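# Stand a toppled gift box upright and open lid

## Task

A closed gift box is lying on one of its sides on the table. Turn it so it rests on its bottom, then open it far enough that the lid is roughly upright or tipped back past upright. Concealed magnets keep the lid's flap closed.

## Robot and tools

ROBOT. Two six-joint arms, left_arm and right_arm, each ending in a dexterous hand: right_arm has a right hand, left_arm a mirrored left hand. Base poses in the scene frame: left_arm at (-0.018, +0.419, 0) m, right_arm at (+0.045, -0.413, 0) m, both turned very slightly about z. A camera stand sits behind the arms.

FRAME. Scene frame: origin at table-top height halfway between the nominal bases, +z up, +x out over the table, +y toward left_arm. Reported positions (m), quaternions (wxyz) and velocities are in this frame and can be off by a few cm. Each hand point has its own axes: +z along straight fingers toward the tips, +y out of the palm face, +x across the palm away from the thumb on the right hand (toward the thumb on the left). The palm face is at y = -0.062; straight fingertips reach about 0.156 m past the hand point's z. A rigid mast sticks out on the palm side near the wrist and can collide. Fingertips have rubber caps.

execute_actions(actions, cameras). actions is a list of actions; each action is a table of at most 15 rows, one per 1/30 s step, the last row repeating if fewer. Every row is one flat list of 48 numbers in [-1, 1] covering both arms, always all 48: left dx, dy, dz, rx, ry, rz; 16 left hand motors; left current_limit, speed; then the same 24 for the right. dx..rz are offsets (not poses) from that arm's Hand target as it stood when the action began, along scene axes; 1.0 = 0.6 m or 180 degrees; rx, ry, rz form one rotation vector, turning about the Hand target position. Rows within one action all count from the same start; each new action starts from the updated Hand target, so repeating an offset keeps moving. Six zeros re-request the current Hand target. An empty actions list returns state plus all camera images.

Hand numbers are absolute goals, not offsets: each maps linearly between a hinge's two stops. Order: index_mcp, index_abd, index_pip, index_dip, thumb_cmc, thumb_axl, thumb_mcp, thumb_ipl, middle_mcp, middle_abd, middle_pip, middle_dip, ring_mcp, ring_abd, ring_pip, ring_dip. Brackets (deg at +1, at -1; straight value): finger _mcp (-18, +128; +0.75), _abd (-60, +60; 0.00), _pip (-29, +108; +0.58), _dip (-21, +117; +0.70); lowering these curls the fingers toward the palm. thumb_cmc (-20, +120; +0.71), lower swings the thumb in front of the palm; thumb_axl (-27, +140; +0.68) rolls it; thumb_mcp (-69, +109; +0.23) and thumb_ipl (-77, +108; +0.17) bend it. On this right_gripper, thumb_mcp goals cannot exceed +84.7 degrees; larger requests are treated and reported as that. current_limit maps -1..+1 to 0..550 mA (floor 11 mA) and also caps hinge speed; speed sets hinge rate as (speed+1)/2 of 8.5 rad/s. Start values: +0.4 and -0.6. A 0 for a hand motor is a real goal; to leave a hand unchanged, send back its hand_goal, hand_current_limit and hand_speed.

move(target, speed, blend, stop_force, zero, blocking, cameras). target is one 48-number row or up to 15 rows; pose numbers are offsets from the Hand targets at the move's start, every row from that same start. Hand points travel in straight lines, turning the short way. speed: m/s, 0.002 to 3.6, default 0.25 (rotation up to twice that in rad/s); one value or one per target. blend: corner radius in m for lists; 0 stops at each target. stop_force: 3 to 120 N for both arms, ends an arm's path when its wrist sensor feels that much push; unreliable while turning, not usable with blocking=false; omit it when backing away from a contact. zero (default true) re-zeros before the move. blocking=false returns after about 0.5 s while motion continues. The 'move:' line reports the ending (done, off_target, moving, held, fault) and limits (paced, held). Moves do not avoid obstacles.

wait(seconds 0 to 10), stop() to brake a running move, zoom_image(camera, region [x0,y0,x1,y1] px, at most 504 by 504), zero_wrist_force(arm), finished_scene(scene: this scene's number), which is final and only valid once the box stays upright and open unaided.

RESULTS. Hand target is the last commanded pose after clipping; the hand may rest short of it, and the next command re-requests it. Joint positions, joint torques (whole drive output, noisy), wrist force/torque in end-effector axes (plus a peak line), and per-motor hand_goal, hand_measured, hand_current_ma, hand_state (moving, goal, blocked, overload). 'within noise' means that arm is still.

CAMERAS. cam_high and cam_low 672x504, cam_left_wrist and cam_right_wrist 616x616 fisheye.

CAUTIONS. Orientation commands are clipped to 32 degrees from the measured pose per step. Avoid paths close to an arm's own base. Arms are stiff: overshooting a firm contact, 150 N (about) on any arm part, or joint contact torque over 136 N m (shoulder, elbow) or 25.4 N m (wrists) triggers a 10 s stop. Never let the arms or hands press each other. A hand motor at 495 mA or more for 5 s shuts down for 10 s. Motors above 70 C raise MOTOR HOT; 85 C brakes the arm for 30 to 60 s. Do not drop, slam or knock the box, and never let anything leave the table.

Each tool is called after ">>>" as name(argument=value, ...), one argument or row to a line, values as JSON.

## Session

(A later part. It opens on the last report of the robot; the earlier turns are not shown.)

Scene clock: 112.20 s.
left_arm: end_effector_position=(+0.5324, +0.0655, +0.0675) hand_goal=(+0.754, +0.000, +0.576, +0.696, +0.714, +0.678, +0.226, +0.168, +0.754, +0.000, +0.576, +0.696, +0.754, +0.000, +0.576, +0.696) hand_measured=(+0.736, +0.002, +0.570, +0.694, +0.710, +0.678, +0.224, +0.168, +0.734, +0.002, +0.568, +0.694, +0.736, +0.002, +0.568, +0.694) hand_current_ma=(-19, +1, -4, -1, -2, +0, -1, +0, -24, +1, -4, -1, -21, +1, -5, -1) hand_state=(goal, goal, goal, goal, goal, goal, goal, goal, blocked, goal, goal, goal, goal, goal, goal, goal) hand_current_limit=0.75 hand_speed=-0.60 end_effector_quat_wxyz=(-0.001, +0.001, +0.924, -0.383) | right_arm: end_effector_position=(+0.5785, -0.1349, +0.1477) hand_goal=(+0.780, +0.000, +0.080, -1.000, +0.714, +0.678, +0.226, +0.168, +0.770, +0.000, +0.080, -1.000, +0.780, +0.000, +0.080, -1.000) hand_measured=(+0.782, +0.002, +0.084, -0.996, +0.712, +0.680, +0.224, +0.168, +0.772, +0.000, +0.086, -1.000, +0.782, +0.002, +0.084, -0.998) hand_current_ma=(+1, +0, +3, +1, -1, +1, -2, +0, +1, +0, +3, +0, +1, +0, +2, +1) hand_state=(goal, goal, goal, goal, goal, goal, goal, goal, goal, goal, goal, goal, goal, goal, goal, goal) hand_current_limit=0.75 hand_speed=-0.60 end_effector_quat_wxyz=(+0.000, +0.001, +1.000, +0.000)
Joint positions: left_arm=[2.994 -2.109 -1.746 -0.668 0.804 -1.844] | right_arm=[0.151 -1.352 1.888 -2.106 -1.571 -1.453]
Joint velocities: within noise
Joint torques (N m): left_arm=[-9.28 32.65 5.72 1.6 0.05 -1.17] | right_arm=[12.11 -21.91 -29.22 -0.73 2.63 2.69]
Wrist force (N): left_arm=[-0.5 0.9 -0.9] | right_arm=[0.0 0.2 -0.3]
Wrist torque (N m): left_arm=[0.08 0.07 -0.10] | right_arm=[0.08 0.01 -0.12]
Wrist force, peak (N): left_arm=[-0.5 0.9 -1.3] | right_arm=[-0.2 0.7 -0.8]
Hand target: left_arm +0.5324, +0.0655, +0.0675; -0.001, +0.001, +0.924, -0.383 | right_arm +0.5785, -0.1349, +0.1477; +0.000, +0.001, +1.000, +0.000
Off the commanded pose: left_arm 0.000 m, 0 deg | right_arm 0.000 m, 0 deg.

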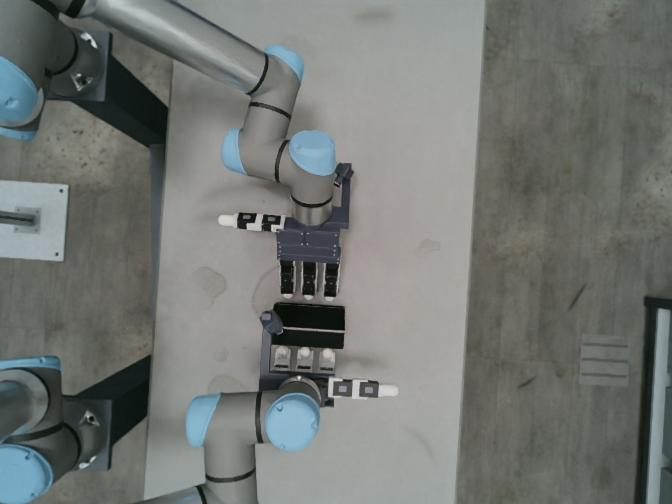

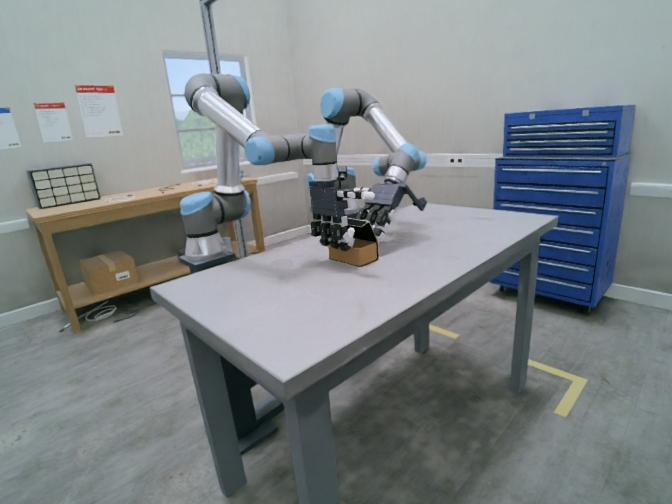

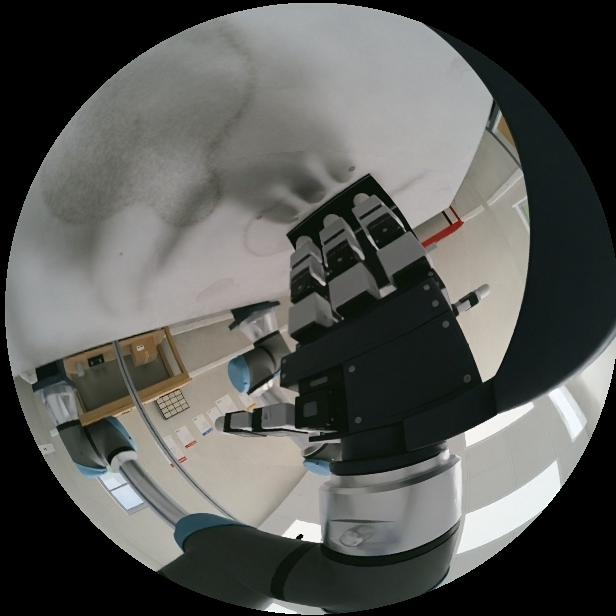

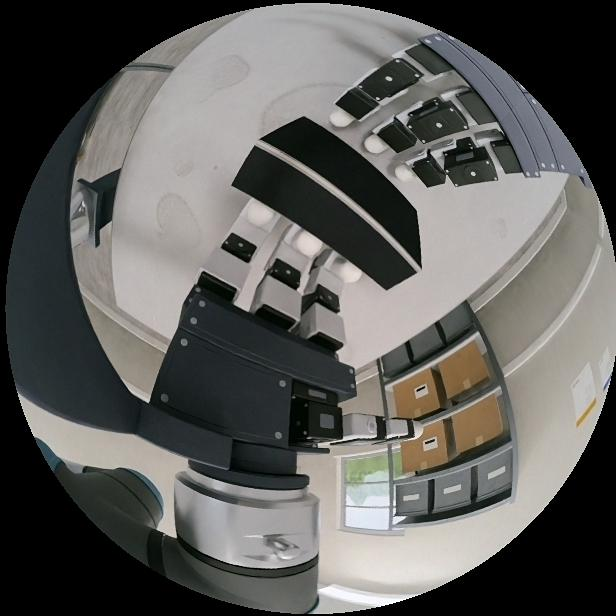

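>>> move(
  target=[
    [0,-0.01667,0,0,0,0,0.754,0,0.576,0.696,0.714,0.678,0.226,0.168,0.754,0,0.576,0.696,0.754,0,0.576,0.696,0.75,-0.6,0,-0.05,0,0,0,0,0.780,0,0.080,-1.0,0.714,0.678,0.226,0.168,0.770,0,0.080,-1.0,0.780,0,0.080,-1.0,0.75,-0.6],
    [0,-0.01667,0,0,0,0,0.754,0,0.576,0.696,0.714,0.678,0.226,0.168,0.754,0,0.576,0.696,0.754,0,0.576,0.696,0.75,-0.6,0,-0.05,0.0122,0,0,0,0.754,0,0.576,-0.536,0.714,0.678,0.226,0.168,0.754,0,0.576,-0.536,0.754,0,0.576,-0.536,0.75,-0.6],
    [0,-0.01667,0,0,0,0,0.754,0,0.576,0.696,0.714,0.678,0.226,0.168,0.754,0,0.576,0.696,0.754,0,0.576,0.696,0.75,-0.6,0,0.02817,0.0122,0,0,0,0.754,0,0.576,-0.536,0.714,0.678,0.226,0.168,0.754,0,0.576,-0.536,0.754,0,0.576,-0.536,0.75,-0.6],
  ],
  speed=0.1,
  cameras=["cam_low","cam_high","cam_right_wrist"],
)

Scene clock: 117.90 s.
left_arm: end_effector_position=(+0.5324, +0.0555, +0.0675) hand_goal=(+0.754, +0.000, +0.576, +0.696, +0.714, +0.678, +0.226, +0.168, +0.754, +0.000, +0.576, +0.696, +0.754, +0.000, +0.576, +0.696) hand_measured=(+0.736, +0.002, +0.570, +0.694, +0.710, +0.678, +0.224, +0.168, +0.734, +0.002, +0.568, +0.694, +0.736, +0.002, +0.568, +0.694) hand_current_ma=(-19, +1, -4, -1, -2, +0, -1, +0, -23, +1, -4, -1, -20, +1, -5, -1) hand_state=(goal, goal, goal, goal, goal, goal, goal, goal, goal, goal, goal, goal, goal, goal, goal, goal) hand_current_limit=0.75 hand_speed=-0.60 end_effector_quat_wxyz=(-0.001, +0.001, +0.924, -0.383) | right_arm: end_effector_position=(+0.5784, -0.1179, +0.1549) hand_goal=(+0.754, +0.000, +0.576, -0.536, +0.714, +0.678, +0.226, +0.168, +0.754, +0.000, +0.576, -0.536, +0.754, +0.000, +0.576, -0.536) hand_measured=(+0.754, +0.002, +0.574, -0.538, +0.712, +0.680, +0.224, +0.168, +0.754, +0.000, +0.574, -0.538, +0.754, +0.002, +0.574, -0.538) hand_current_ma=(+0, +0, -1, -1, -1, +1, -2, +0, +0, +0, -1, -1, +0, +0, -1, -1) hand_state=(goal, goal, goal, goal, goal, goal, goal, goal, goal, goal, goal, goal, goal, goal, goal, goal) hand_current_limit=0.75 hand_speed=-0.60 end_effector_quat_wxyz=(+0.000, +0.001, +1.000, +0.000)
Joint positions: left_arm=[2.978 -2.119 -1.732 -0.655 0.807 -1.866] | right_arm=[0.182 -1.347 1.86 -2.083 -1.571 -1.422]
Joint torques (N m): left_arm=[13.15 51.62 5.19 1.34 -3.16 1.37] | right_arm=[-6.34 -41.54 -14.29 -4.18 0.48 -2.23]
Wrist force (N): left_arm=[-0.7 0.7 -0.9] | right_arm=[0.5 0.2 -0.3]
Wrist torque (N m): left_arm=[0.06 0.09 -0.03] | right_arm=[0.05 -0.06 0.03]
Wrist force, peak (N): left_arm=[-0.6 1.3 -1.1] | right_arm=[0.0 1.5 -0.6]
Hand target: left_arm +0.5324, +0.0555, +0.0675; -0.001, +0.001, +0.924, -0.383 | right_arm +0.5785, -0.1180, +0.1550; +0.000, +0.001, +1.000, +0.000
Off the commanded pose: left_arm 0.000 m, 0 deg | right_arm 0.000 m, 0 deg.
move: done
Images, in order (width x height): cam_high 672x504, cam_low 672x504, cam_right_wrist 616x616.

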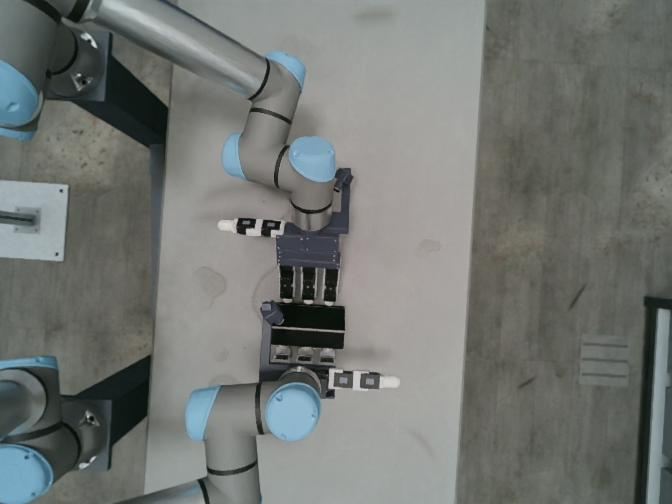

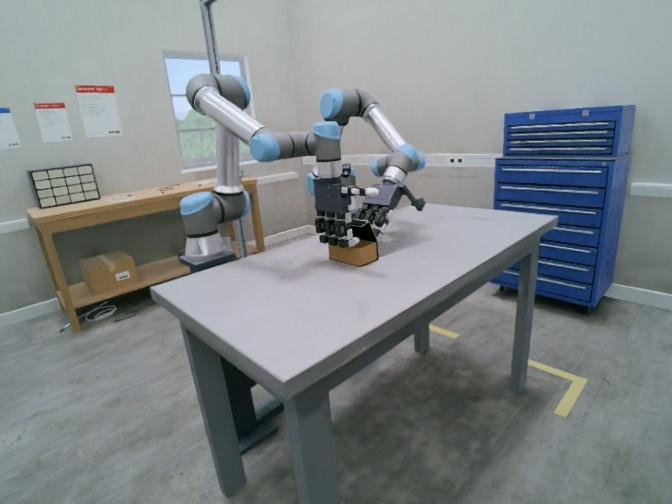

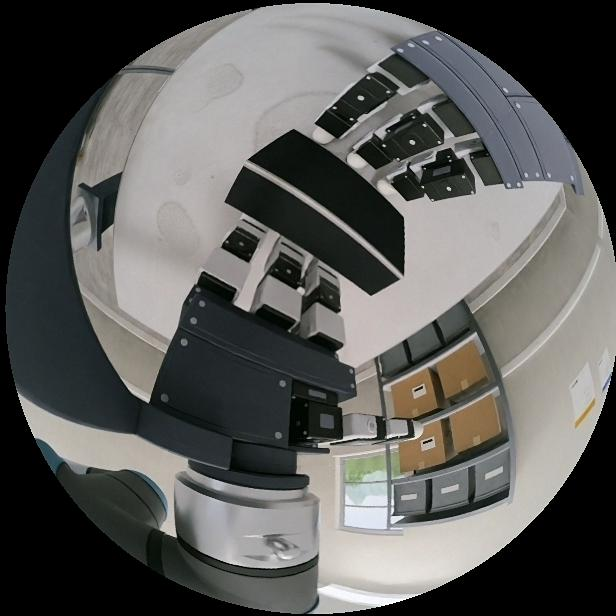

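>>> zoom_image(
  camera="cam_low",
  region=[300, 180, 410, 275],
)

>>> move(
  target=[0,0,0,0,0,0,0.754,0,0.576,0.696,0.714,0.678,0.226,0.168,0.754,0,0.576,0.696,0.754,0,0.576,0.696,0.75,-0.6,0,0,-0.0317,0,0,0,0.754,0,0.576,-0.536,0.714,0.678,0.226,0.168,0.754,0,0.576,-0.536,0.754,0,0.576,-0.536,0.75,-0.6],
  speed=0.03,
  stop_force=5,
  cameras=["cam_low"],
)

>>> zoom_image(
  camera="cam_low",
  region=[300, 180, 410, 275],
)

Scaled by 4.582.

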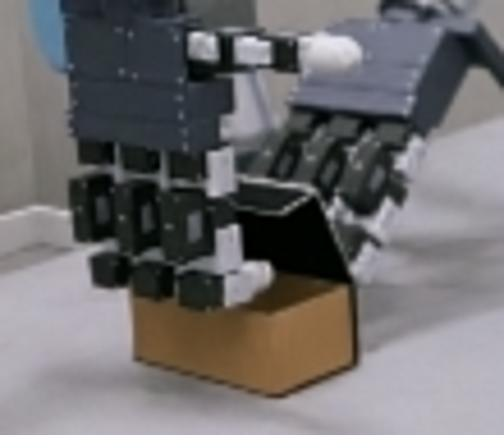

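Scene clock: 119.67 s.
left_arm: end_effector_position=(+0.5324, +0.0555, +0.0675) hand_goal=(+0.754, +0.000, +0.576, +0.696, +0.714, +0.678, +0.226, +0.168, +0.754, +0.000, +0.576, +0.696, +0.754, +0.000, +0.576, +0.696) hand_measured=(+0.736, +0.002, +0.570, +0.694, +0.710, +0.678, +0.224, +0.168, +0.734, +0.002, +0.568, +0.694, +0.736, +0.002, +0.568, +0.694) hand_current_ma=(-19, +1, -4, -1, -2, +0, -1, +0, -23, +1, -4, -1, -20, +1, -5, -1) hand_state=(goal, goal, goal, goal, goal, goal, goal, goal, goal, goal, goal, goal, goal, goal, goal, goal) hand_current_limit=0.75 hand_speed=-0.60 end_effector_quat_wxyz=(-0.001, +0.001, +0.924, -0.383) | right_arm: end_effector_position=(+0.5785, -0.1180, +0.1431) hand_goal=(+0.754, +0.000, +0.576, -0.536, +0.714, +0.678, +0.226, +0.168, +0.754, +0.000, +0.576, -0.536, +0.754, +0.000, +0.576, -0.536) hand_measured=(+0.756, +0.002, +0.570, -0.544, +0.712, +0.680, +0.224, +0.168, +0.756, +0.000, +0.570, -0.544, +0.754, +0.002, +0.572, -0.542) hand_current_ma=(+0, +0, -4, -6, -1, +1, -2, +0, +0, +0, -3, -5, +0, +0, -3, -4) hand_state=(goal, goal, goal, goal, goal, goal, goal, goal, goal, goal, goal, goal, goal, goal, goal, goal) hand_current_limit=0.75 hand_speed=-0.60 end_effector_quat_wxyz=(+0.000, +0.001, +1.000, +0.000)
Joint positions: left_arm=[2.978 -2.119 -1.732 -0.655 0.807 -1.866] | right_arm=[0.182 -1.333 1.876 -2.114 -1.571 -1.422]
Joint torques (N m): left_arm=[12.95 51.26 5.5 1.36 -3.08 1.47] | right_arm=[4.76 -41.53 -27.98 -4.33 2.85 1.13]
Wrist force (N): left_arm=[-0.3 0.9 -1.2] | right_arm=[0.0 -0.1 -2.5]
Wrist torque (N m): left_arm=[0.11 0.03 -0.01] | right_arm=[0.26 -0.02 0.00]
Wrist force, peak (N): left_arm=[-0.4 0.9 -1.3] | right_arm=[1.5 -6.8 -20.5]
Hand target: left_arm +0.5324, +0.0555, +0.0675; -0.001, +0.001, +0.924, -0.383 | right_arm +0.5785, -0.1179, +0.1431; +0.000, +0.001, +1.000, +0.000 (not the last commanded pose)
Off the commanded pose: left_arm 0.000 m, 0 deg | right_arm 0.007 m, 0 deg.
move: contact (right_arm)
Images, in order (width x height): cam_low 672x504.

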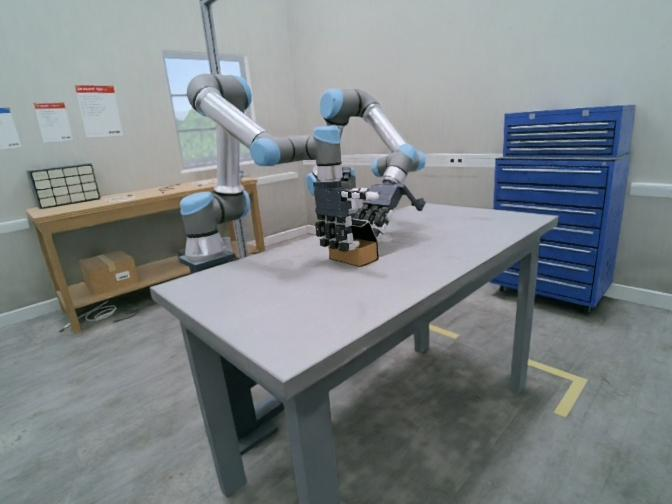

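Scaled by 4.582.

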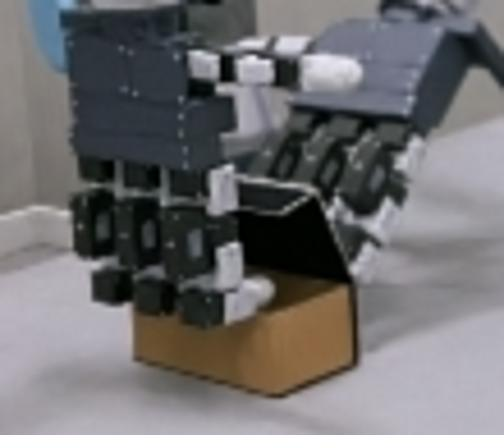

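>>> move(
  target=[
    [0,0,0,0,0,0,0.754,0,0.576,0.696,0.714,0.678,0.226,0.168,0.754,0,0.576,0.696,0.754,0,0.576,0.696,0.75,-0.6,0,0,-0.0033,0,0,0,0.754,0,0.576,-0.536,0.714,0.678,0.226,0.168,0.754,0,0.576,-0.536,0.754,0,0.576,-0.536,0.75,-0.85],
    [0,0,0,0,0,0,0.754,0,0.576,0.696,0.714,0.678,0.226,0.168,0.754,0,0.576,0.696,0.754,0,0.576,0.696,0.75,-0.6,0,0,-0.0033,0,0,0,0.754,0,0.576,-0.536,0.714,0.678,0.226,0.168,0.3425,0,0.0949,-0.1739,0.754,0,0.576,-0.536,0.75,-0.85],
  ],
  speed=0.02,
  cameras=["cam_low","cam_high"],
)

>>> zoom_image(
  camera="cam_low",
  region=[300, 180, 410, 275],
)

>>> zoom_image(
  camera="cam_high",
  region=[240, 260, 380, 400],
)

Scene clock: 122.17 s.
left_arm: end_effector_position=(+0.5324, +0.0555, +0.0675) hand_goal=(+0.754, +0.000, +0.576, +0.696, +0.714, +0.678, +0.226, +0.168, +0.754, +0.000, +0.576, +0.696, +0.754, +0.000, +0.576, +0.696) hand_measured=(+0.736, +0.002, +0.570, +0.694, +0.710, +0.678, +0.224, +0.168, +0.734, +0.002, +0.568, +0.694, +0.736, +0.002, +0.568, +0.694) hand_current_ma=(-19, +1, -4, -1, -2, +0, -1, +0, -23, +1, -4, -1, -20, +1, -5, -1) hand_state=(goal, goal, goal, goal, goal, goal, goal, goal, goal, goal, goal, goal, goal, goal, goal, goal) hand_current_limit=0.75 hand_speed=-0.60 end_effector_quat_wxyz=(-0.001, +0.001, +0.924, -0.383) | right_arm: end_effector_position=(+0.5784, -0.1179, +0.1410) hand_goal=(+0.754, +0.000, +0.576, -0.536, +0.714, +0.678, +0.226, +0.168, +0.342, +0.000, +0.094, -0.174, +0.754, +0.000, +0.576, -0.536) hand_measured=(+0.740, -0.002, +0.560, -0.566, +0.712, +0.680, +0.224, +0.168, +0.838, -0.002, +0.164, -0.176, +0.740, -0.002, +0.560, -0.566) hand_current_ma=(-16, -1, -19, -44, +0, +1, -2, +0, +481, -1, +158, -1, -17, -1, -17, -43) hand_state=(goal, goal, goal, blocked, goal, goal, goal, goal, blocked, goal, blocked, goal, goal, goal, goal, blocked) hand_current_limit=0.75 hand_speed=-0.85 end_effector_quat_wxyz=(+0.000, +0.001, +1.000, +0.000)
Joint positions: left_arm=[2.978 -2.119 -1.732 -0.655 0.807 -1.866] | right_arm=[0.182 -1.33 1.879 -2.119 -1.571 -1.422]
Joint torques (N m): left_arm=[11.3 50.34 4.94 1.32 -3.07 1.3] | right_arm=[12.75 -24.8 -15.33 -1.48 2.68 0.95]
Wrist force (N): left_arm=[-0.5 1.2 -2.7] | right_arm=[0.1 -7.3 -11.0]
Wrist torque (N m): left_arm=[0.16 0.06 -0.03] | right_arm=[1.01 0.19 -0.15]
Wrist force, peak (N): left_arm=[-0.3 1.5 -2.8] | right_arm=[1.7 -20.5 -35.1]
Hand target: left_arm +0.5324, +0.0555, +0.0675; -0.001, +0.001, +0.924, -0.383 | right_arm +0.5785, -0.1179, +0.1412; +0.000, +0.001, +1.000, +0.000
Off the commanded pose: left_arm 0.000 m, 0 deg | right_arm 0.000 m, 0 deg.
move: done
Images, in order (width x height): cam_high 672x504, cam_low 672x504.

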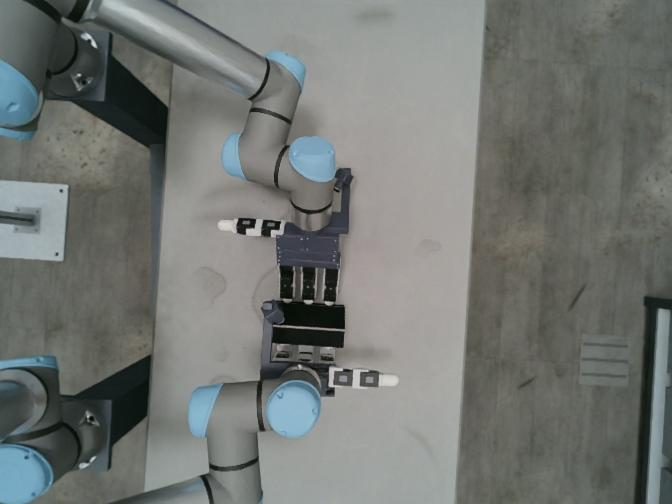

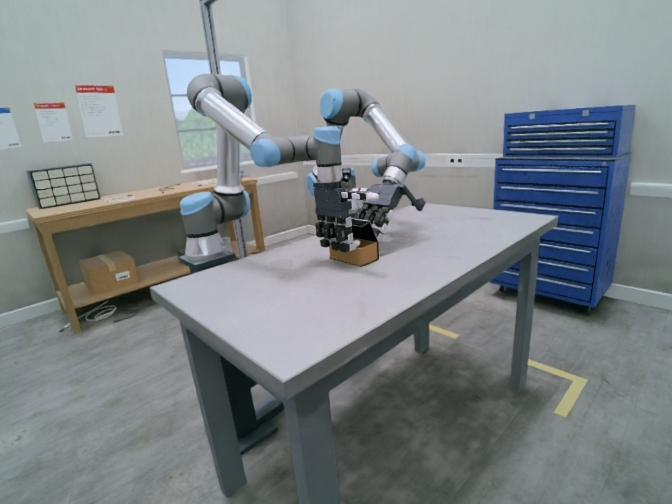

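Scaled by 4.582.

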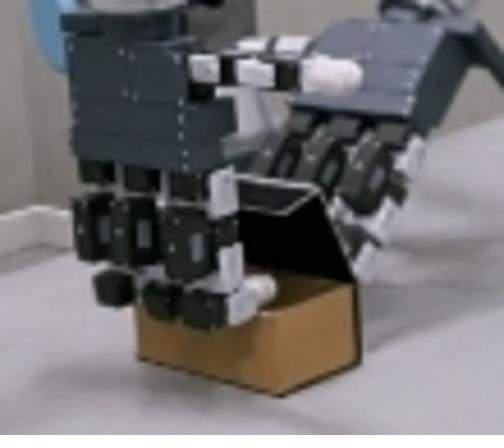

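Scaled by 3.600.

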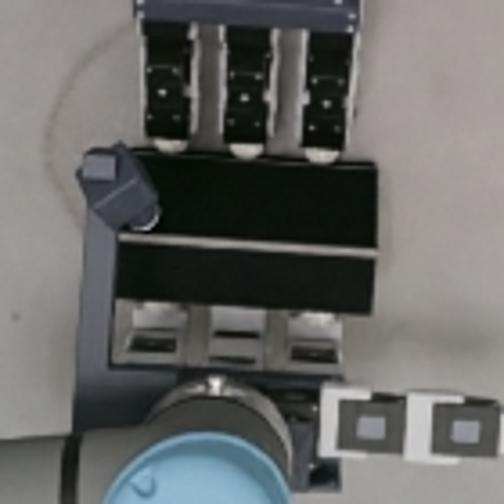

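>>> move(
  target=[0,0,0,0,0,0,0.754,0,0.576,0.696,0.714,0.678,0.226,0.168,0.754,0,0.576,0.696,0.754,0,0.576,0.696,0.75,-0.6,0,0,0,0,0,0,0.754,0,0.576,-0.536,0.714,0.678,0.226,0.168,0.890,0,-0.299,-0.1739,0.754,0,0.576,-0.536,0.75,-0.7],
  speed=0.02,
  cameras=["cam_low"],
)

>>> zoom_image(
  camera="cam_low",
  region=[300, 180, 410, 275],
)

Scene clock: 125.73 s.
left_arm: end_effector_position=(+0.5324, +0.0555, +0.0675) hand_goal=(+0.754, +0.000, +0.576, +0.696, +0.714, +0.678, +0.226, +0.168, +0.754, +0.000, +0.576, +0.696, +0.754, +0.000, +0.576, +0.696) hand_measured=(+0.736, +0.002, +0.570, +0.694, +0.710, +0.678, +0.224, +0.168, +0.734, +0.002, +0.568, +0.694, +0.736, +0.002, +0.568, +0.694) hand_current_ma=(-19, +1, -4, -1, -2, +0, -1, +0, -23, +1, -4, -1, -20, +1, -5, -1) hand_state=(goal, goal, goal, goal, goal, goal, goal, goal, goal, goal, goal, goal, goal, goal, goal, goal) hand_current_limit=0.75 hand_speed=-0.60 end_effector_quat_wxyz=(-0.001, +0.001, +0.924, -0.383) | right_arm: end_effector_position=(+0.5784, -0.1179, +0.1412) hand_goal=(+0.754, +0.000, +0.576, -0.536, +0.714, +0.678, +0.226, +0.168, +0.890, +0.000, -0.298, -0.174, +0.754, +0.000, +0.576, -0.536) hand_measured=(+0.740, -0.002, +0.560, -0.566, +0.712, +0.680, +0.224, +0.168, +0.886, -0.002, -0.292, -0.170, +0.740, -0.002, +0.560, -0.564) hand_current_ma=(-16, -1, -19, -44, +0, +1, -2, +0, -2, -1, +5, +2, -17, -1, -17, -43) hand_state=(goal, goal, goal, blocked, goal, goal, goal, goal, goal, goal, goal, goal, goal, goal, goal, blocked) hand_current_limit=0.75 hand_speed=-0.70 end_effector_quat_wxyz=(+0.000, +0.001, +1.000, +0.000)
Joint positions: left_arm=[2.978 -2.119 -1.732 -0.655 0.807 -1.866] | right_arm=[0.182 -1.33 1.879 -2.119 -1.571 -1.422]
Joint torques (N m): left_arm=[-0.4 45.21 5.75 1.44 -3.07 1.08] | right_arm=[9.75 -36.11 -20.67 -3.58 2.42 1.08]
Wrist force (N): left_arm=[-0.5 1.3 -2.7] | right_arm=[-0.1 -1.5 -8.0]
Wrist torque (N m): left_arm=[0.18 0.06 -0.02] | right_arm=[0.54 0.15 -0.04]
Wrist force, peak (N): left_arm=[-0.4 1.3 -3.1] | right_arm=[-0.3 -7.7 -11.4]
Hand target: left_arm +0.5324, +0.0555, +0.0675; -0.001, +0.001, +0.924, -0.383 | right_arm +0.5785, -0.1179, +0.1412; +0.000, +0.001, +1.000, +0.000
Off the commanded pose: left_arm 0.000 m, 0 deg | right_arm 0.000 m, 0 deg.
move: done
Images, in order (width x height): cam_low 672x504.

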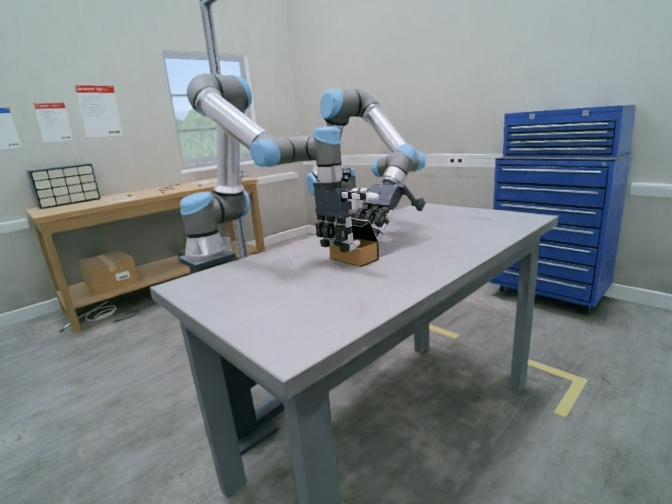

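Scaled by 4.582.

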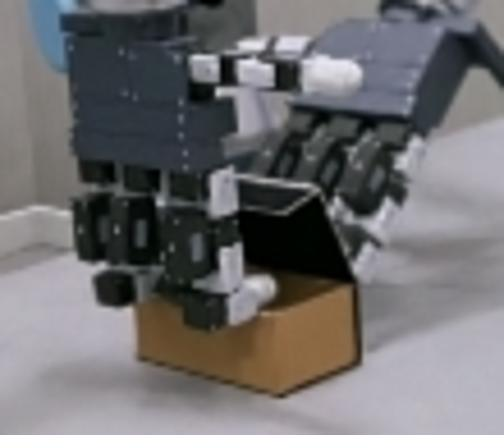

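>>> move(
  target=[0,0,0,0,0,0,0.754,0,0.576,0.696,0.714,0.678,0.226,0.168,0.754,0,0.576,0.696,0.754,0,0.576,0.696,0.75,-0.6,0,0,0,0,0,0,0.754,0,0.576,-0.536,0.714,0.678,0.226,0.168,0.3425,0,0.0949,-0.1739,0.754,0,0.576,-0.536,0.75,-0.85],
  speed=0.02,
  cameras=["cam_low","cam_high"],
)

>>> zoom_image(
  camera="cam_low",
  region=[300, 180, 410, 275],
)

>>> zoom_image(
  camera="cam_high",
  region=[240, 260, 380, 400],
)

Scene clock: 126.97 s.
left_arm: end_effector_position=(+0.5324, +0.0555, +0.0675) hand_goal=(+0.754, +0.000, +0.576, +0.696, +0.714, +0.678, +0.226, +0.168, +0.754, +0.000, +0.576, +0.696, +0.754, +0.000, +0.576, +0.696) hand_measured=(+0.736, +0.002, +0.570, +0.694, +0.710, +0.678, +0.224, +0.168, +0.734, +0.002, +0.568, +0.694, +0.736, +0.002, +0.568, +0.694) hand_current_ma=(-19, +1, -4, -1, -2, +0, -1, +0, -23, +1, -4, -1, -20, +1, -5, -1) hand_state=(goal, goal, goal, goal, goal, goal, goal, goal, goal, goal, goal, goal, goal, goal, goal, goal) hand_current_limit=0.75 hand_speed=-0.60 end_effector_quat_wxyz=(-0.001, +0.001, +0.924, -0.383) | right_arm: end_effector_position=(+0.5785, -0.1179, +0.1412) hand_goal=(+0.754, +0.000, +0.576, -0.536, +0.714, +0.678, +0.226, +0.168, +0.342, +0.000, +0.094, -0.174, +0.754, +0.000, +0.576, -0.536) hand_measured=(+0.740, -0.002, +0.560, -0.562, +0.712, +0.680, +0.224, +0.168, +0.610, -0.002, +0.118, -0.170, +0.740, -0.002, +0.560, -0.562) hand_current_ma=(-16, -1, -19, -38, +0, +1, -2, +0, +481, -1, +31, +2, -17, -1, -17, -36) hand_state=(goal, goal, goal, blocked, goal, goal, goal, goal, blocked, goal, blocked, goal, goal, goal, goal, blocked) hand_current_limit=0.75 hand_speed=-0.85 end_effector_quat_wxyz=(+0.000, +0.001, +1.000, +0.000)
Joint positions: left_arm=[2.978 -2.119 -1.732 -0.655 0.807 -1.866] | right_arm=[0.182 -1.33 1.879 -2.119 -1.571 -1.422]
Joint torques (N m): left_arm=[-5.02 42.46 5.22 1.42 -3.05 1.16] | right_arm=[3.17 -27.94 -19.45 -2.7 2.37 0.9]
Wrist force (N): left_arm=[-0.4 1.4 -2.5] | right_arm=[1.6 -8.6 -20.7]
Wrist torque (N m): left_arm=[0.17 0.06 -0.02] | right_arm=[1.60 0.55 -0.11]
Wrist force, peak (N): left_arm=[-0.4 1.1 -3.1] | right_arm=[1.5 -8.8 -20.9]
Hand target: left_arm +0.5324, +0.0555, +0.0675; -0.001, +0.001, +0.924, -0.383 | right_arm +0.5785, -0.1179, +0.1412; +0.000, +0.001, +1.000, +0.000
Off the commanded pose: left_arm 0.000 m, 0 deg | right_arm 0.000 m, 0 deg.
move: done
Images, in order (width x height): cam_high 672x504, cam_low 672x504.

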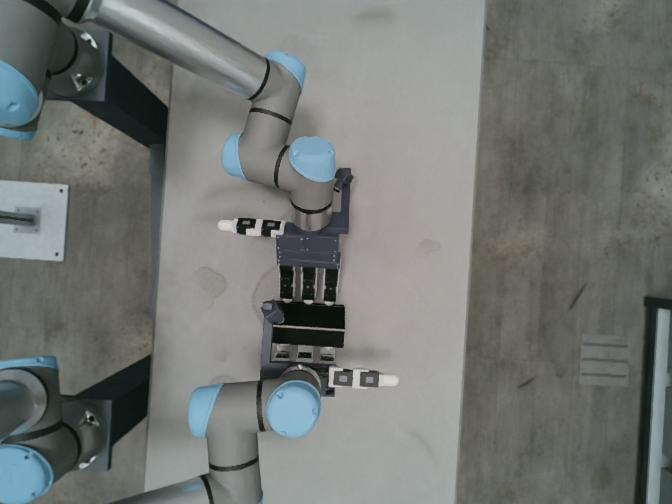

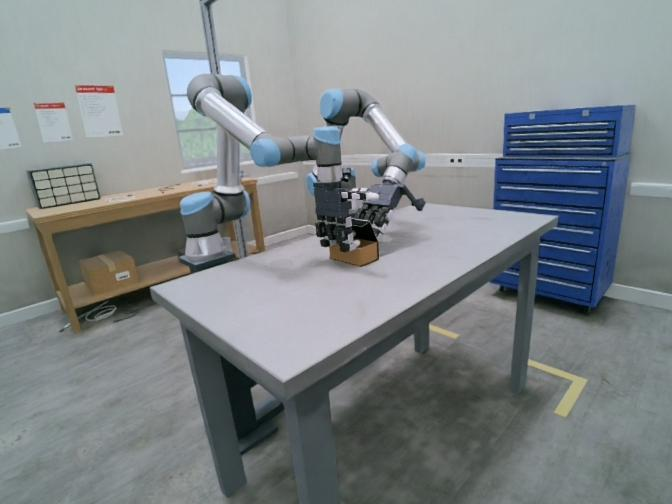

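Scaled by 4.582.

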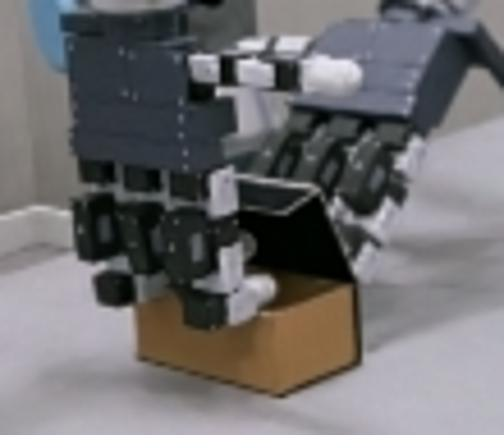

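Scaled by 3.600.

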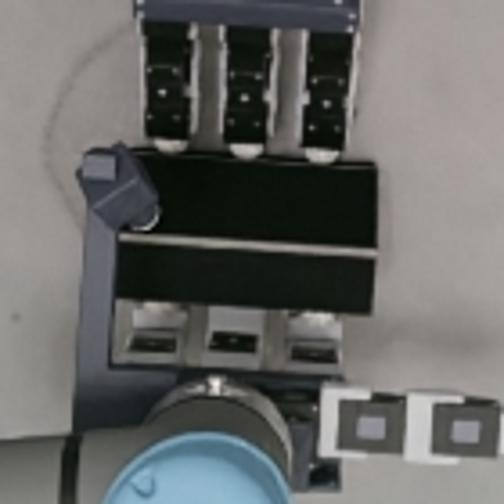

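>>> zoom_image(
  camera="cam_low",
  region=[325, 205, 390, 270],
)

>>> execute_actions(
  actions=[],
)

>>> zoom_image(
  camera="cam_right_wrist",
  region=[180, 110, 430, 360],
)

Scaled by 7.754.

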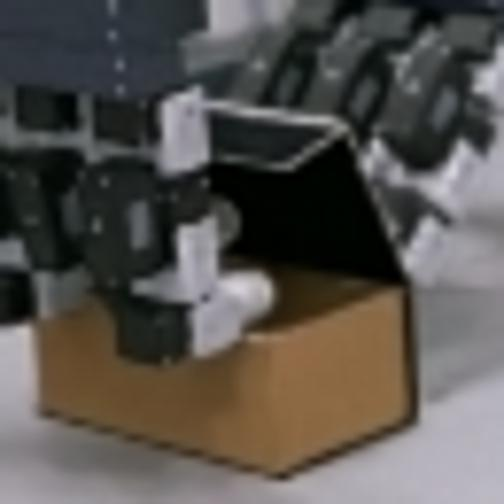

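Scene clock: 128.43 s.
left_arm: end_effector_position=(+0.5324, +0.0555, +0.0675) hand_goal=(+0.754, +0.000, +0.576, +0.696, +0.714, +0.678, +0.226, +0.168, +0.754, +0.000, +0.576, +0.696, +0.754, +0.000, +0.576, +0.696) hand_measured=(+0.736, +0.002, +0.570, +0.694, +0.710, +0.678, +0.224, +0.168, +0.734, +0.002, +0.568, +0.694, +0.736, +0.002, +0.568, +0.694) hand_current_ma=(-19, +1, -4, -1, -2, +0, -1, +0, -23, +1, -4, -1, -20, +1, -5, -1) hand_state=(goal, goal, goal, goal, goal, goal, goal, goal, goal, goal, goal, goal, goal, goal, goal, goal) hand_current_limit=0.75 hand_speed=-0.60 end_effector_quat_wxyz=(-0.001, +0.001, +0.924, -0.383) | right_arm: end_effector_position=(+0.5785, -0.1179, +0.1412) hand_goal=(+0.754, +0.000, +0.576, -0.536, +0.714, +0.678, +0.226, +0.168, +0.342, +0.000, +0.094, -0.174, +0.754, +0.000, +0.576, -0.536) hand_measured=(+0.740, -0.002, +0.560, -0.562, +0.712, +0.680, +0.224, +0.168, +0.610, -0.002, +0.118, -0.170, +0.740, -0.002, +0.560, -0.562) hand_current_ma=(-16, -1, -19, -38, +0, +1, -2, +0, +481, -1, +31, +2, -17, -1, -17, -36) hand_state=(goal, goal, goal, blocked, goal, goal, goal, goal, blocked, goal, blocked, goal, goal, goal, goal, blocked) hand_current_limit=0.75 hand_speed=-0.85 end_effector_quat_wxyz=(+0.000, +0.001, +1.000, +0.000)
Joint positions: left_arm=[2.978 -2.119 -1.732 -0.655 0.807 -1.866] | right_arm=[0.182 -1.33 1.879 -2.119 -1.571 -1.422]
Joint velocities: within noise
Joint torques (N m): left_arm=[-5.62 39.79 5.42 1.36 -3 0.95] | right_arm=[-2.44 -14.78 -15.18 -0.21 2.21 0.97]
Wrist force (N): left_arm=[-0.4 1.3 -2.7] | right_arm=[1.8 -8.6 -20.8]
Wrist torque (N m): left_arm=[0.16 0.05 -0.01] | right_arm=[1.60 0.51 -0.09]
Wrist force, peak (N): left_arm=[-0.7 1.5 -2.9] | right_arm=[1.7 -8.9 -21.2]
Hand target: left_arm +0.5324, +0.0555, +0.0675; -0.001, +0.001, +0.924, -0.383 | right_arm +0.5785, -0.1179, +0.1412; +0.000, +0.001, +1.000, +0.000
Off the commanded pose: left_arm 0.000 m, 0 deg | right_arm 0.000 m, 0 deg.

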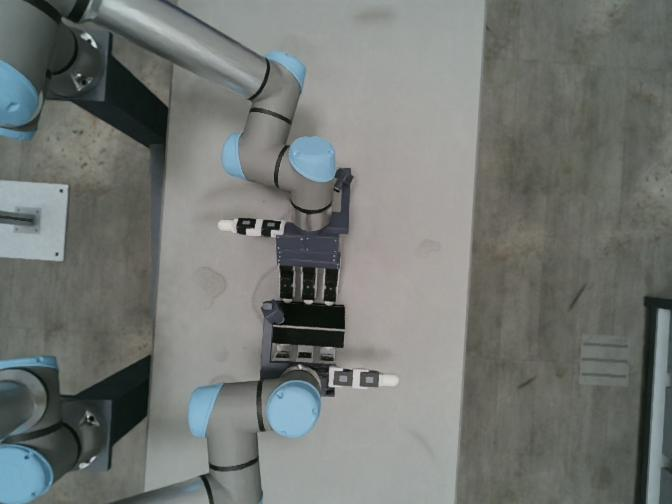

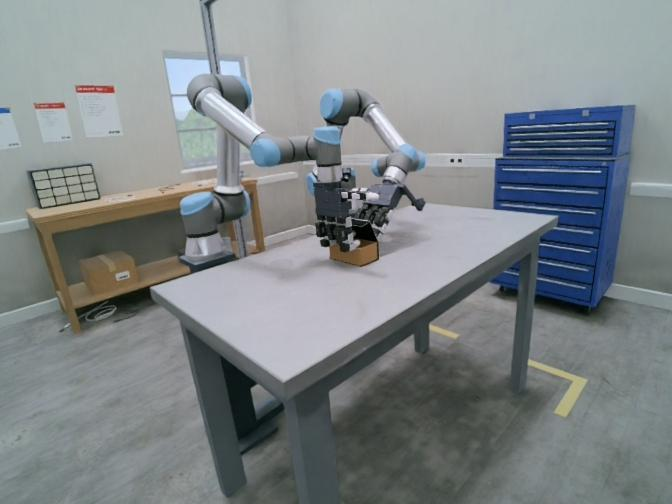

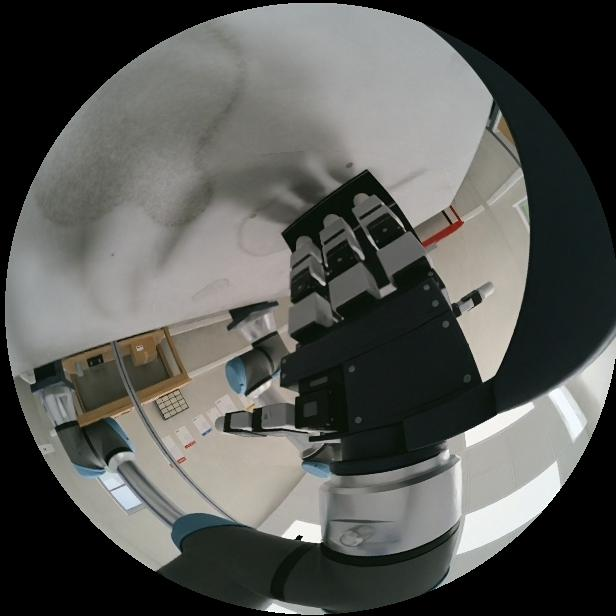

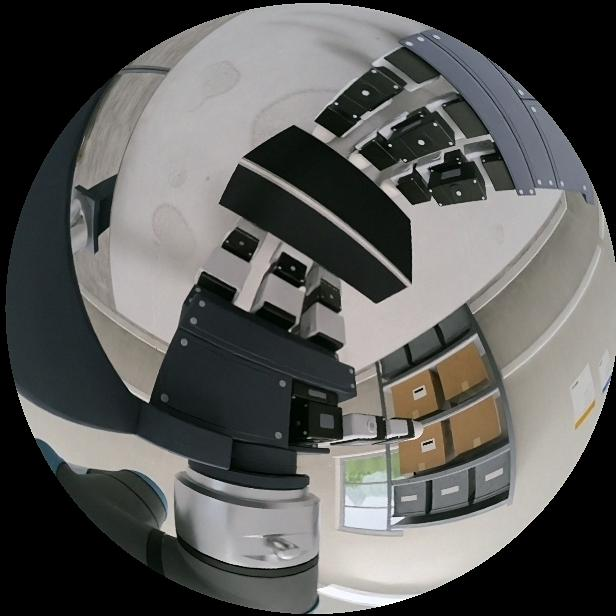

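Scaled by 2.016 from the camera's 616x616 image, which has a finer 880x880 frame.

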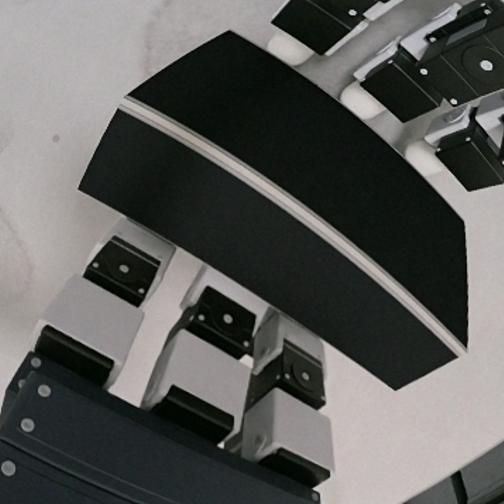

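>>> move(
  target=[
    [0,0,0,0,0,0,0.754,0,0.576,0.696,0.714,0.678,0.226,0.168,0.754,0,0.576,0.696,0.754,0,0.576,0.696,0.75,-0.6,0,0,0,0,0,0,0.754,0,0.576,-0.536,0.714,0.678,0.226,0.168,0.890,0,-0.299,-0.1739,0.754,0,0.576,-0.536,0.75,-0.6],
    [0,0,0,0,0,0,0.754,0,0.576,0.696,0.714,0.678,0.226,0.168,0.754,0,0.576,0.696,0.754,0,0.576,0.696,0.75,-0.6,0,0,0.0283,0,0,0,0.754,0,0.576,-0.536,0.714,0.678,0.226,0.168,0.754,0,0.576,-0.536,0.754,0,0.576,-0.536,0.75,-0.6],
    [0,0,0,0,0,0,0.754,0,0.576,0.696,0.714,0.678,0.226,0.168,0.754,0,0.576,0.696,0.754,0,0.576,0.696,0.75,-0.6,0,0,0.0555,0,0,0,0.754,0,0.576,-0.536,0.714,0.678,0.226,0.168,0.754,0,0.576,-0.536,0.754,0,0.576,-0.536,0.75,-0.6],
  ],
  speed=0.05,
  cameras=["cam_low","cam_high"],
)

>>> zoom_image(
  camera="cam_low",
  region=[315, 195, 400, 270],
)

>>> zoom_image(
  camera="cam_high",
  region=[240, 260, 380, 400],
)

Scene clock: 136.60 s.
left_arm: end_effector_position=(+0.5324, +0.0555, +0.0675) hand_goal=(+0.754, +0.000, +0.576, +0.696, +0.714, +0.678, +0.226, +0.168, +0.754, +0.000, +0.576, +0.696, +0.754, +0.000, +0.576, +0.696) hand_measured=(+0.736, +0.002, +0.570, +0.694, +0.710, +0.678, +0.224, +0.168, +0.734, +0.002, +0.568, +0.694, +0.736, +0.002, +0.568, +0.694) hand_current_ma=(-19, +1, -4, -1, -2, +0, -1, +0, -23, +1, -4, -1, -20, +1, -5, -1) hand_state=(goal, goal, goal, goal, goal, goal, goal, goal, goal, goal, goal, goal, goal, goal, goal, goal) hand_current_limit=0.75 hand_speed=-0.60 end_effector_quat_wxyz=(-0.001, +0.001, +0.924, -0.383) | right_arm: end_effector_position=(+0.5785, -0.1179, +0.1747) hand_goal=(+0.754, +0.000, +0.576, -0.536, +0.714, +0.678, +0.226, +0.168, +0.754, +0.000, +0.576, -0.536, +0.754, +0.000, +0.576, -0.536) hand_measured=(+0.750, +0.000, +0.574, -0.538, +0.712, +0.680, +0.224, +0.168, +0.756, -0.002, +0.574, -0.532, +0.750, +0.000, +0.574, -0.538) hand_current_ma=(-3, +0, -1, -1, +0, +1, -2, +0, +1, -1, -1, +2, -3, +0, -1, -1) hand_state=(goal, goal, goal, goal, goal, goal, goal, goal, goal, goal, goal, goal, goal, goal, goal, goal) hand_current_limit=0.75 hand_speed=-0.60 end_effector_quat_wxyz=(+0.000, +0.001, +1.000, +0.000) end_effector_velocity=(+0.000, +0.000, -0.002) end_effector_angular_velocity=(+0.000, -0.003, +0.000)
Joint positions: left_arm=[2.978 -2.119 -1.732 -0.655 0.807 -1.866] | right_arm=[0.182 -1.37 1.832 -2.033 -1.571 -1.422]
Joint velocities: left_arm=[within noise] | right_arm=[0 0.001 0.005 -0.008 0 0]
Joint torques (N m): left_arm=[-5.64 34.57 5.22 1.68 -3.16 0.84] | right_arm=[-5.25 -22.01 -14.24 -4.81 2.63 1.34]
Wrist force (N): left_arm=[-0.3 0.8 -0.9] | right_arm=[0.1 0.6 -0.5]
Wrist torque (N m): left_arm=[0.05 0.06 0.00] | right_arm=[0.12 0.00 0.01]
Wrist force, peak (N): left_arm=[-0.6 1.4 -3.0] | right_arm=[1.9 -8.9 -21.1]
Hand target: left_arm +0.5324, +0.0555, +0.0675; -0.001, +0.001, +0.924, -0.383 | right_arm +0.5785, -0.1179, +0.1745; +0.000, +0.001, +1.000, +0.000
Off the commanded pose: left_arm 0.000 m, 0 deg | right_arm 0.000 m, 0 deg.
move: done
Images, in order (width x height): cam_high 672x504, cam_low 672x504.

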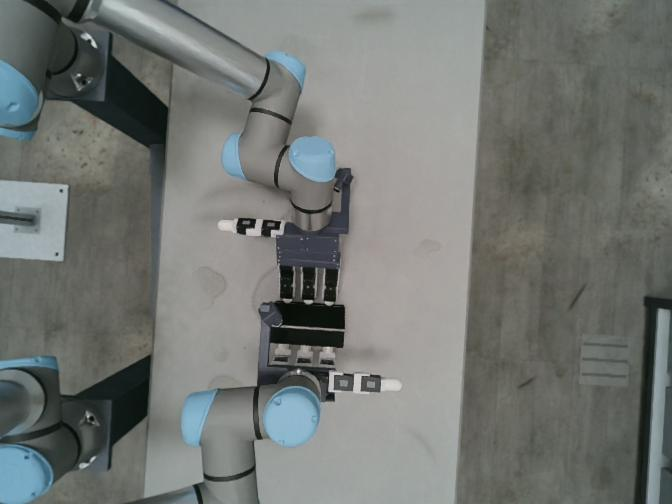

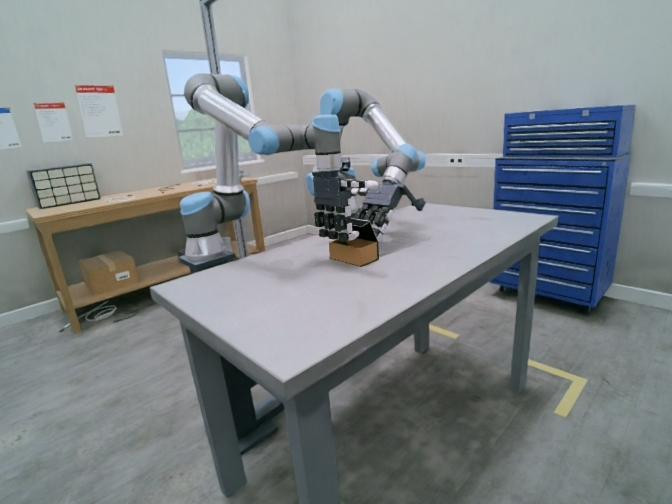

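Scaled by 5.929.

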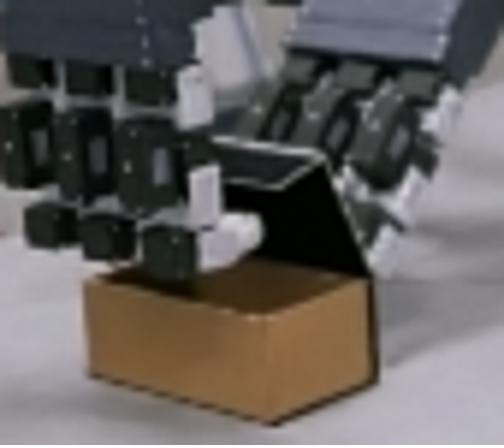

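Scaled by 3.600.

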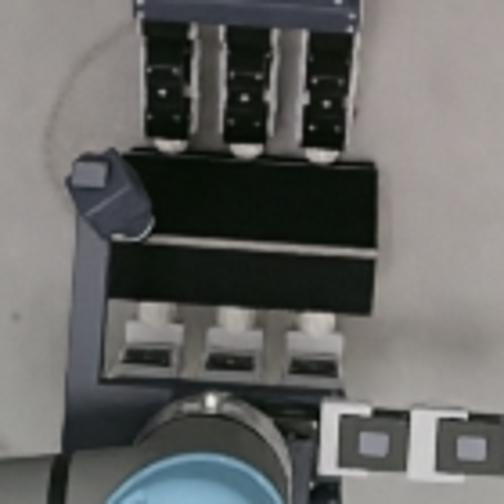

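>>> move(
  target=[
    [0,0,0,0,0,0,0.754,0,0.576,0.696,0.714,0.678,0.226,0.168,0.754,0,0.576,0.696,0.754,0,0.576,0.696,0.75,-0.6,0,0.0215,0.0205,0,0,0,0.754,0,0.576,-0.536,0.714,0.678,0.226,0.168,0.754,0,0.576,-0.536,0.754,0,0.576,-0.536,0.75,-0.6],
    [0,0,0,0,0,0,0.754,0,0.576,0.696,0.714,0.678,0.226,0.168,0.754,0,0.576,0.696,0.754,0,0.576,0.696,0.75,-0.6,0,0.0415,0.0365,0,0,0,0.754,0,0.576,-0.536,0.714,0.678,0.226,0.168,0.754,0,0.576,-0.536,0.754,0,0.576,-0.536,0.75,-0.6],
  ],
  speed=0.04,
  blend=0.003,
  stop_force=6,
  cameras=["cam_low","cam_high"],
)

>>> zoom_image(
  camera="cam_low",
  region=[315, 195, 400, 270],
)

>>> zoom_image(
  camera="cam_high",
  region=[240, 260, 380, 400],
)

Scene clock: 138.93 s.
left_arm: end_effector_position=(+0.5324, +0.0555, +0.0675) hand_goal=(+0.754, +0.000, +0.576, +0.696, +0.714, +0.678, +0.226, +0.168, +0.754, +0.000, +0.576, +0.696, +0.754, +0.000, +0.576, +0.696) hand_measured=(+0.736, +0.002, +0.570, +0.694, +0.710, +0.678, +0.224, +0.168, +0.734, +0.002, +0.568, +0.694, +0.736, +0.002, +0.568, +0.694) hand_current_ma=(-19, +1, -4, -1, -2, +0, -1, +0, -23, +1, -4, -1, -20, +1, -5, -1) hand_state=(goal, goal, goal, goal, goal, goal, goal, goal, goal, goal, goal, goal, goal, goal, goal, goal) hand_current_limit=0.75 hand_speed=-0.60 end_effector_quat_wxyz=(-0.001, +0.001, +0.924, -0.383) | right_arm: end_effector_position=(+0.5784, -0.0930, +0.1963) hand_goal=(+0.754, +0.000, +0.576, -0.536, +0.714, +0.678, +0.226, +0.168, +0.754, +0.000, +0.576, -0.536, +0.754, +0.000, +0.576, -0.536) hand_measured=(+0.752, +0.000, +0.574, -0.538, +0.712, +0.680, +0.224, +0.168, +0.756, -0.002, +0.574, -0.532, +0.752, +0.000, +0.574, -0.538) hand_current_ma=(-2, +0, -1, -1, +0, +1, -2, +0, +0, -1, -1, +2, -1, +0, -1, -1) hand_state=(goal, goal, goal, goal, goal, goal, goal, goal, goal, goal, goal, goal, goal, goal, goal, goal) hand_current_limit=0.75 hand_speed=-0.60 end_effector_quat_wxyz=(+0.000, +0.001, +1.000, +0.000)
Joint positions: left_arm=[2.978 -2.119 -1.732 -0.655 0.807 -1.866] | right_arm=[0.227 -1.369 1.77 -1.971 -1.571 -1.377]
Joint torques (N m): left_arm=[-5.93 34.53 5.54 1.68 -2.96 0.62] | right_arm=[-13.01 -28.82 -14.56 -4.42 0.3 -2.92]
Wrist force (N): left_arm=[-0.6 0.8 -1.1] | right_arm=[0.3 0.5 -0.4]
Wrist torque (N m): left_arm=[0.07 0.10 -0.02] | right_arm=[0.11 -0.02 -0.03]
Wrist force, peak (N): left_arm=[-0.5 1.0 -1.5] | right_arm=[0.5 0.5 -0.9]
Hand target: left_arm +0.5324, +0.0555, +0.0675; -0.001, +0.001, +0.924, -0.383 | right_arm +0.5785, -0.0930, +0.1964; +0.000, +0.001, +1.000, +0.000
Off the commanded pose: left_arm 0.000 m, 0 deg | right_arm 0.000 m, 0 deg.
move: done
Images, in order (width x height): cam_high 672x504, cam_low 672x504.

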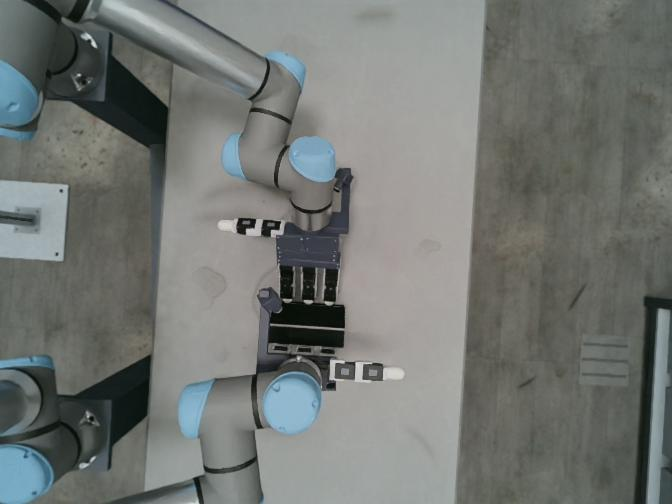

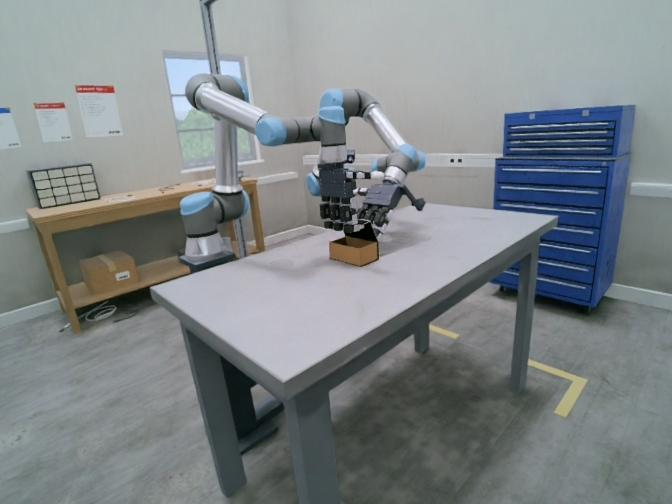

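Scaled by 5.929.

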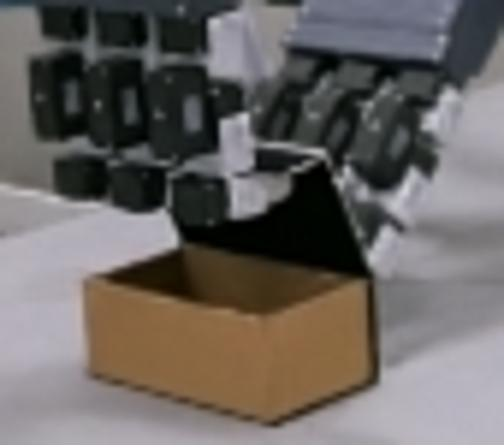

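Scaled by 3.600.

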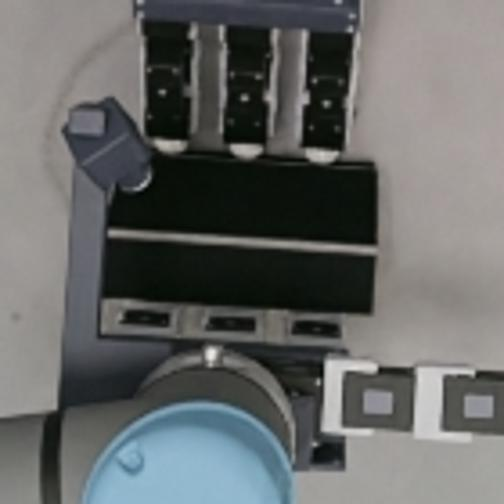

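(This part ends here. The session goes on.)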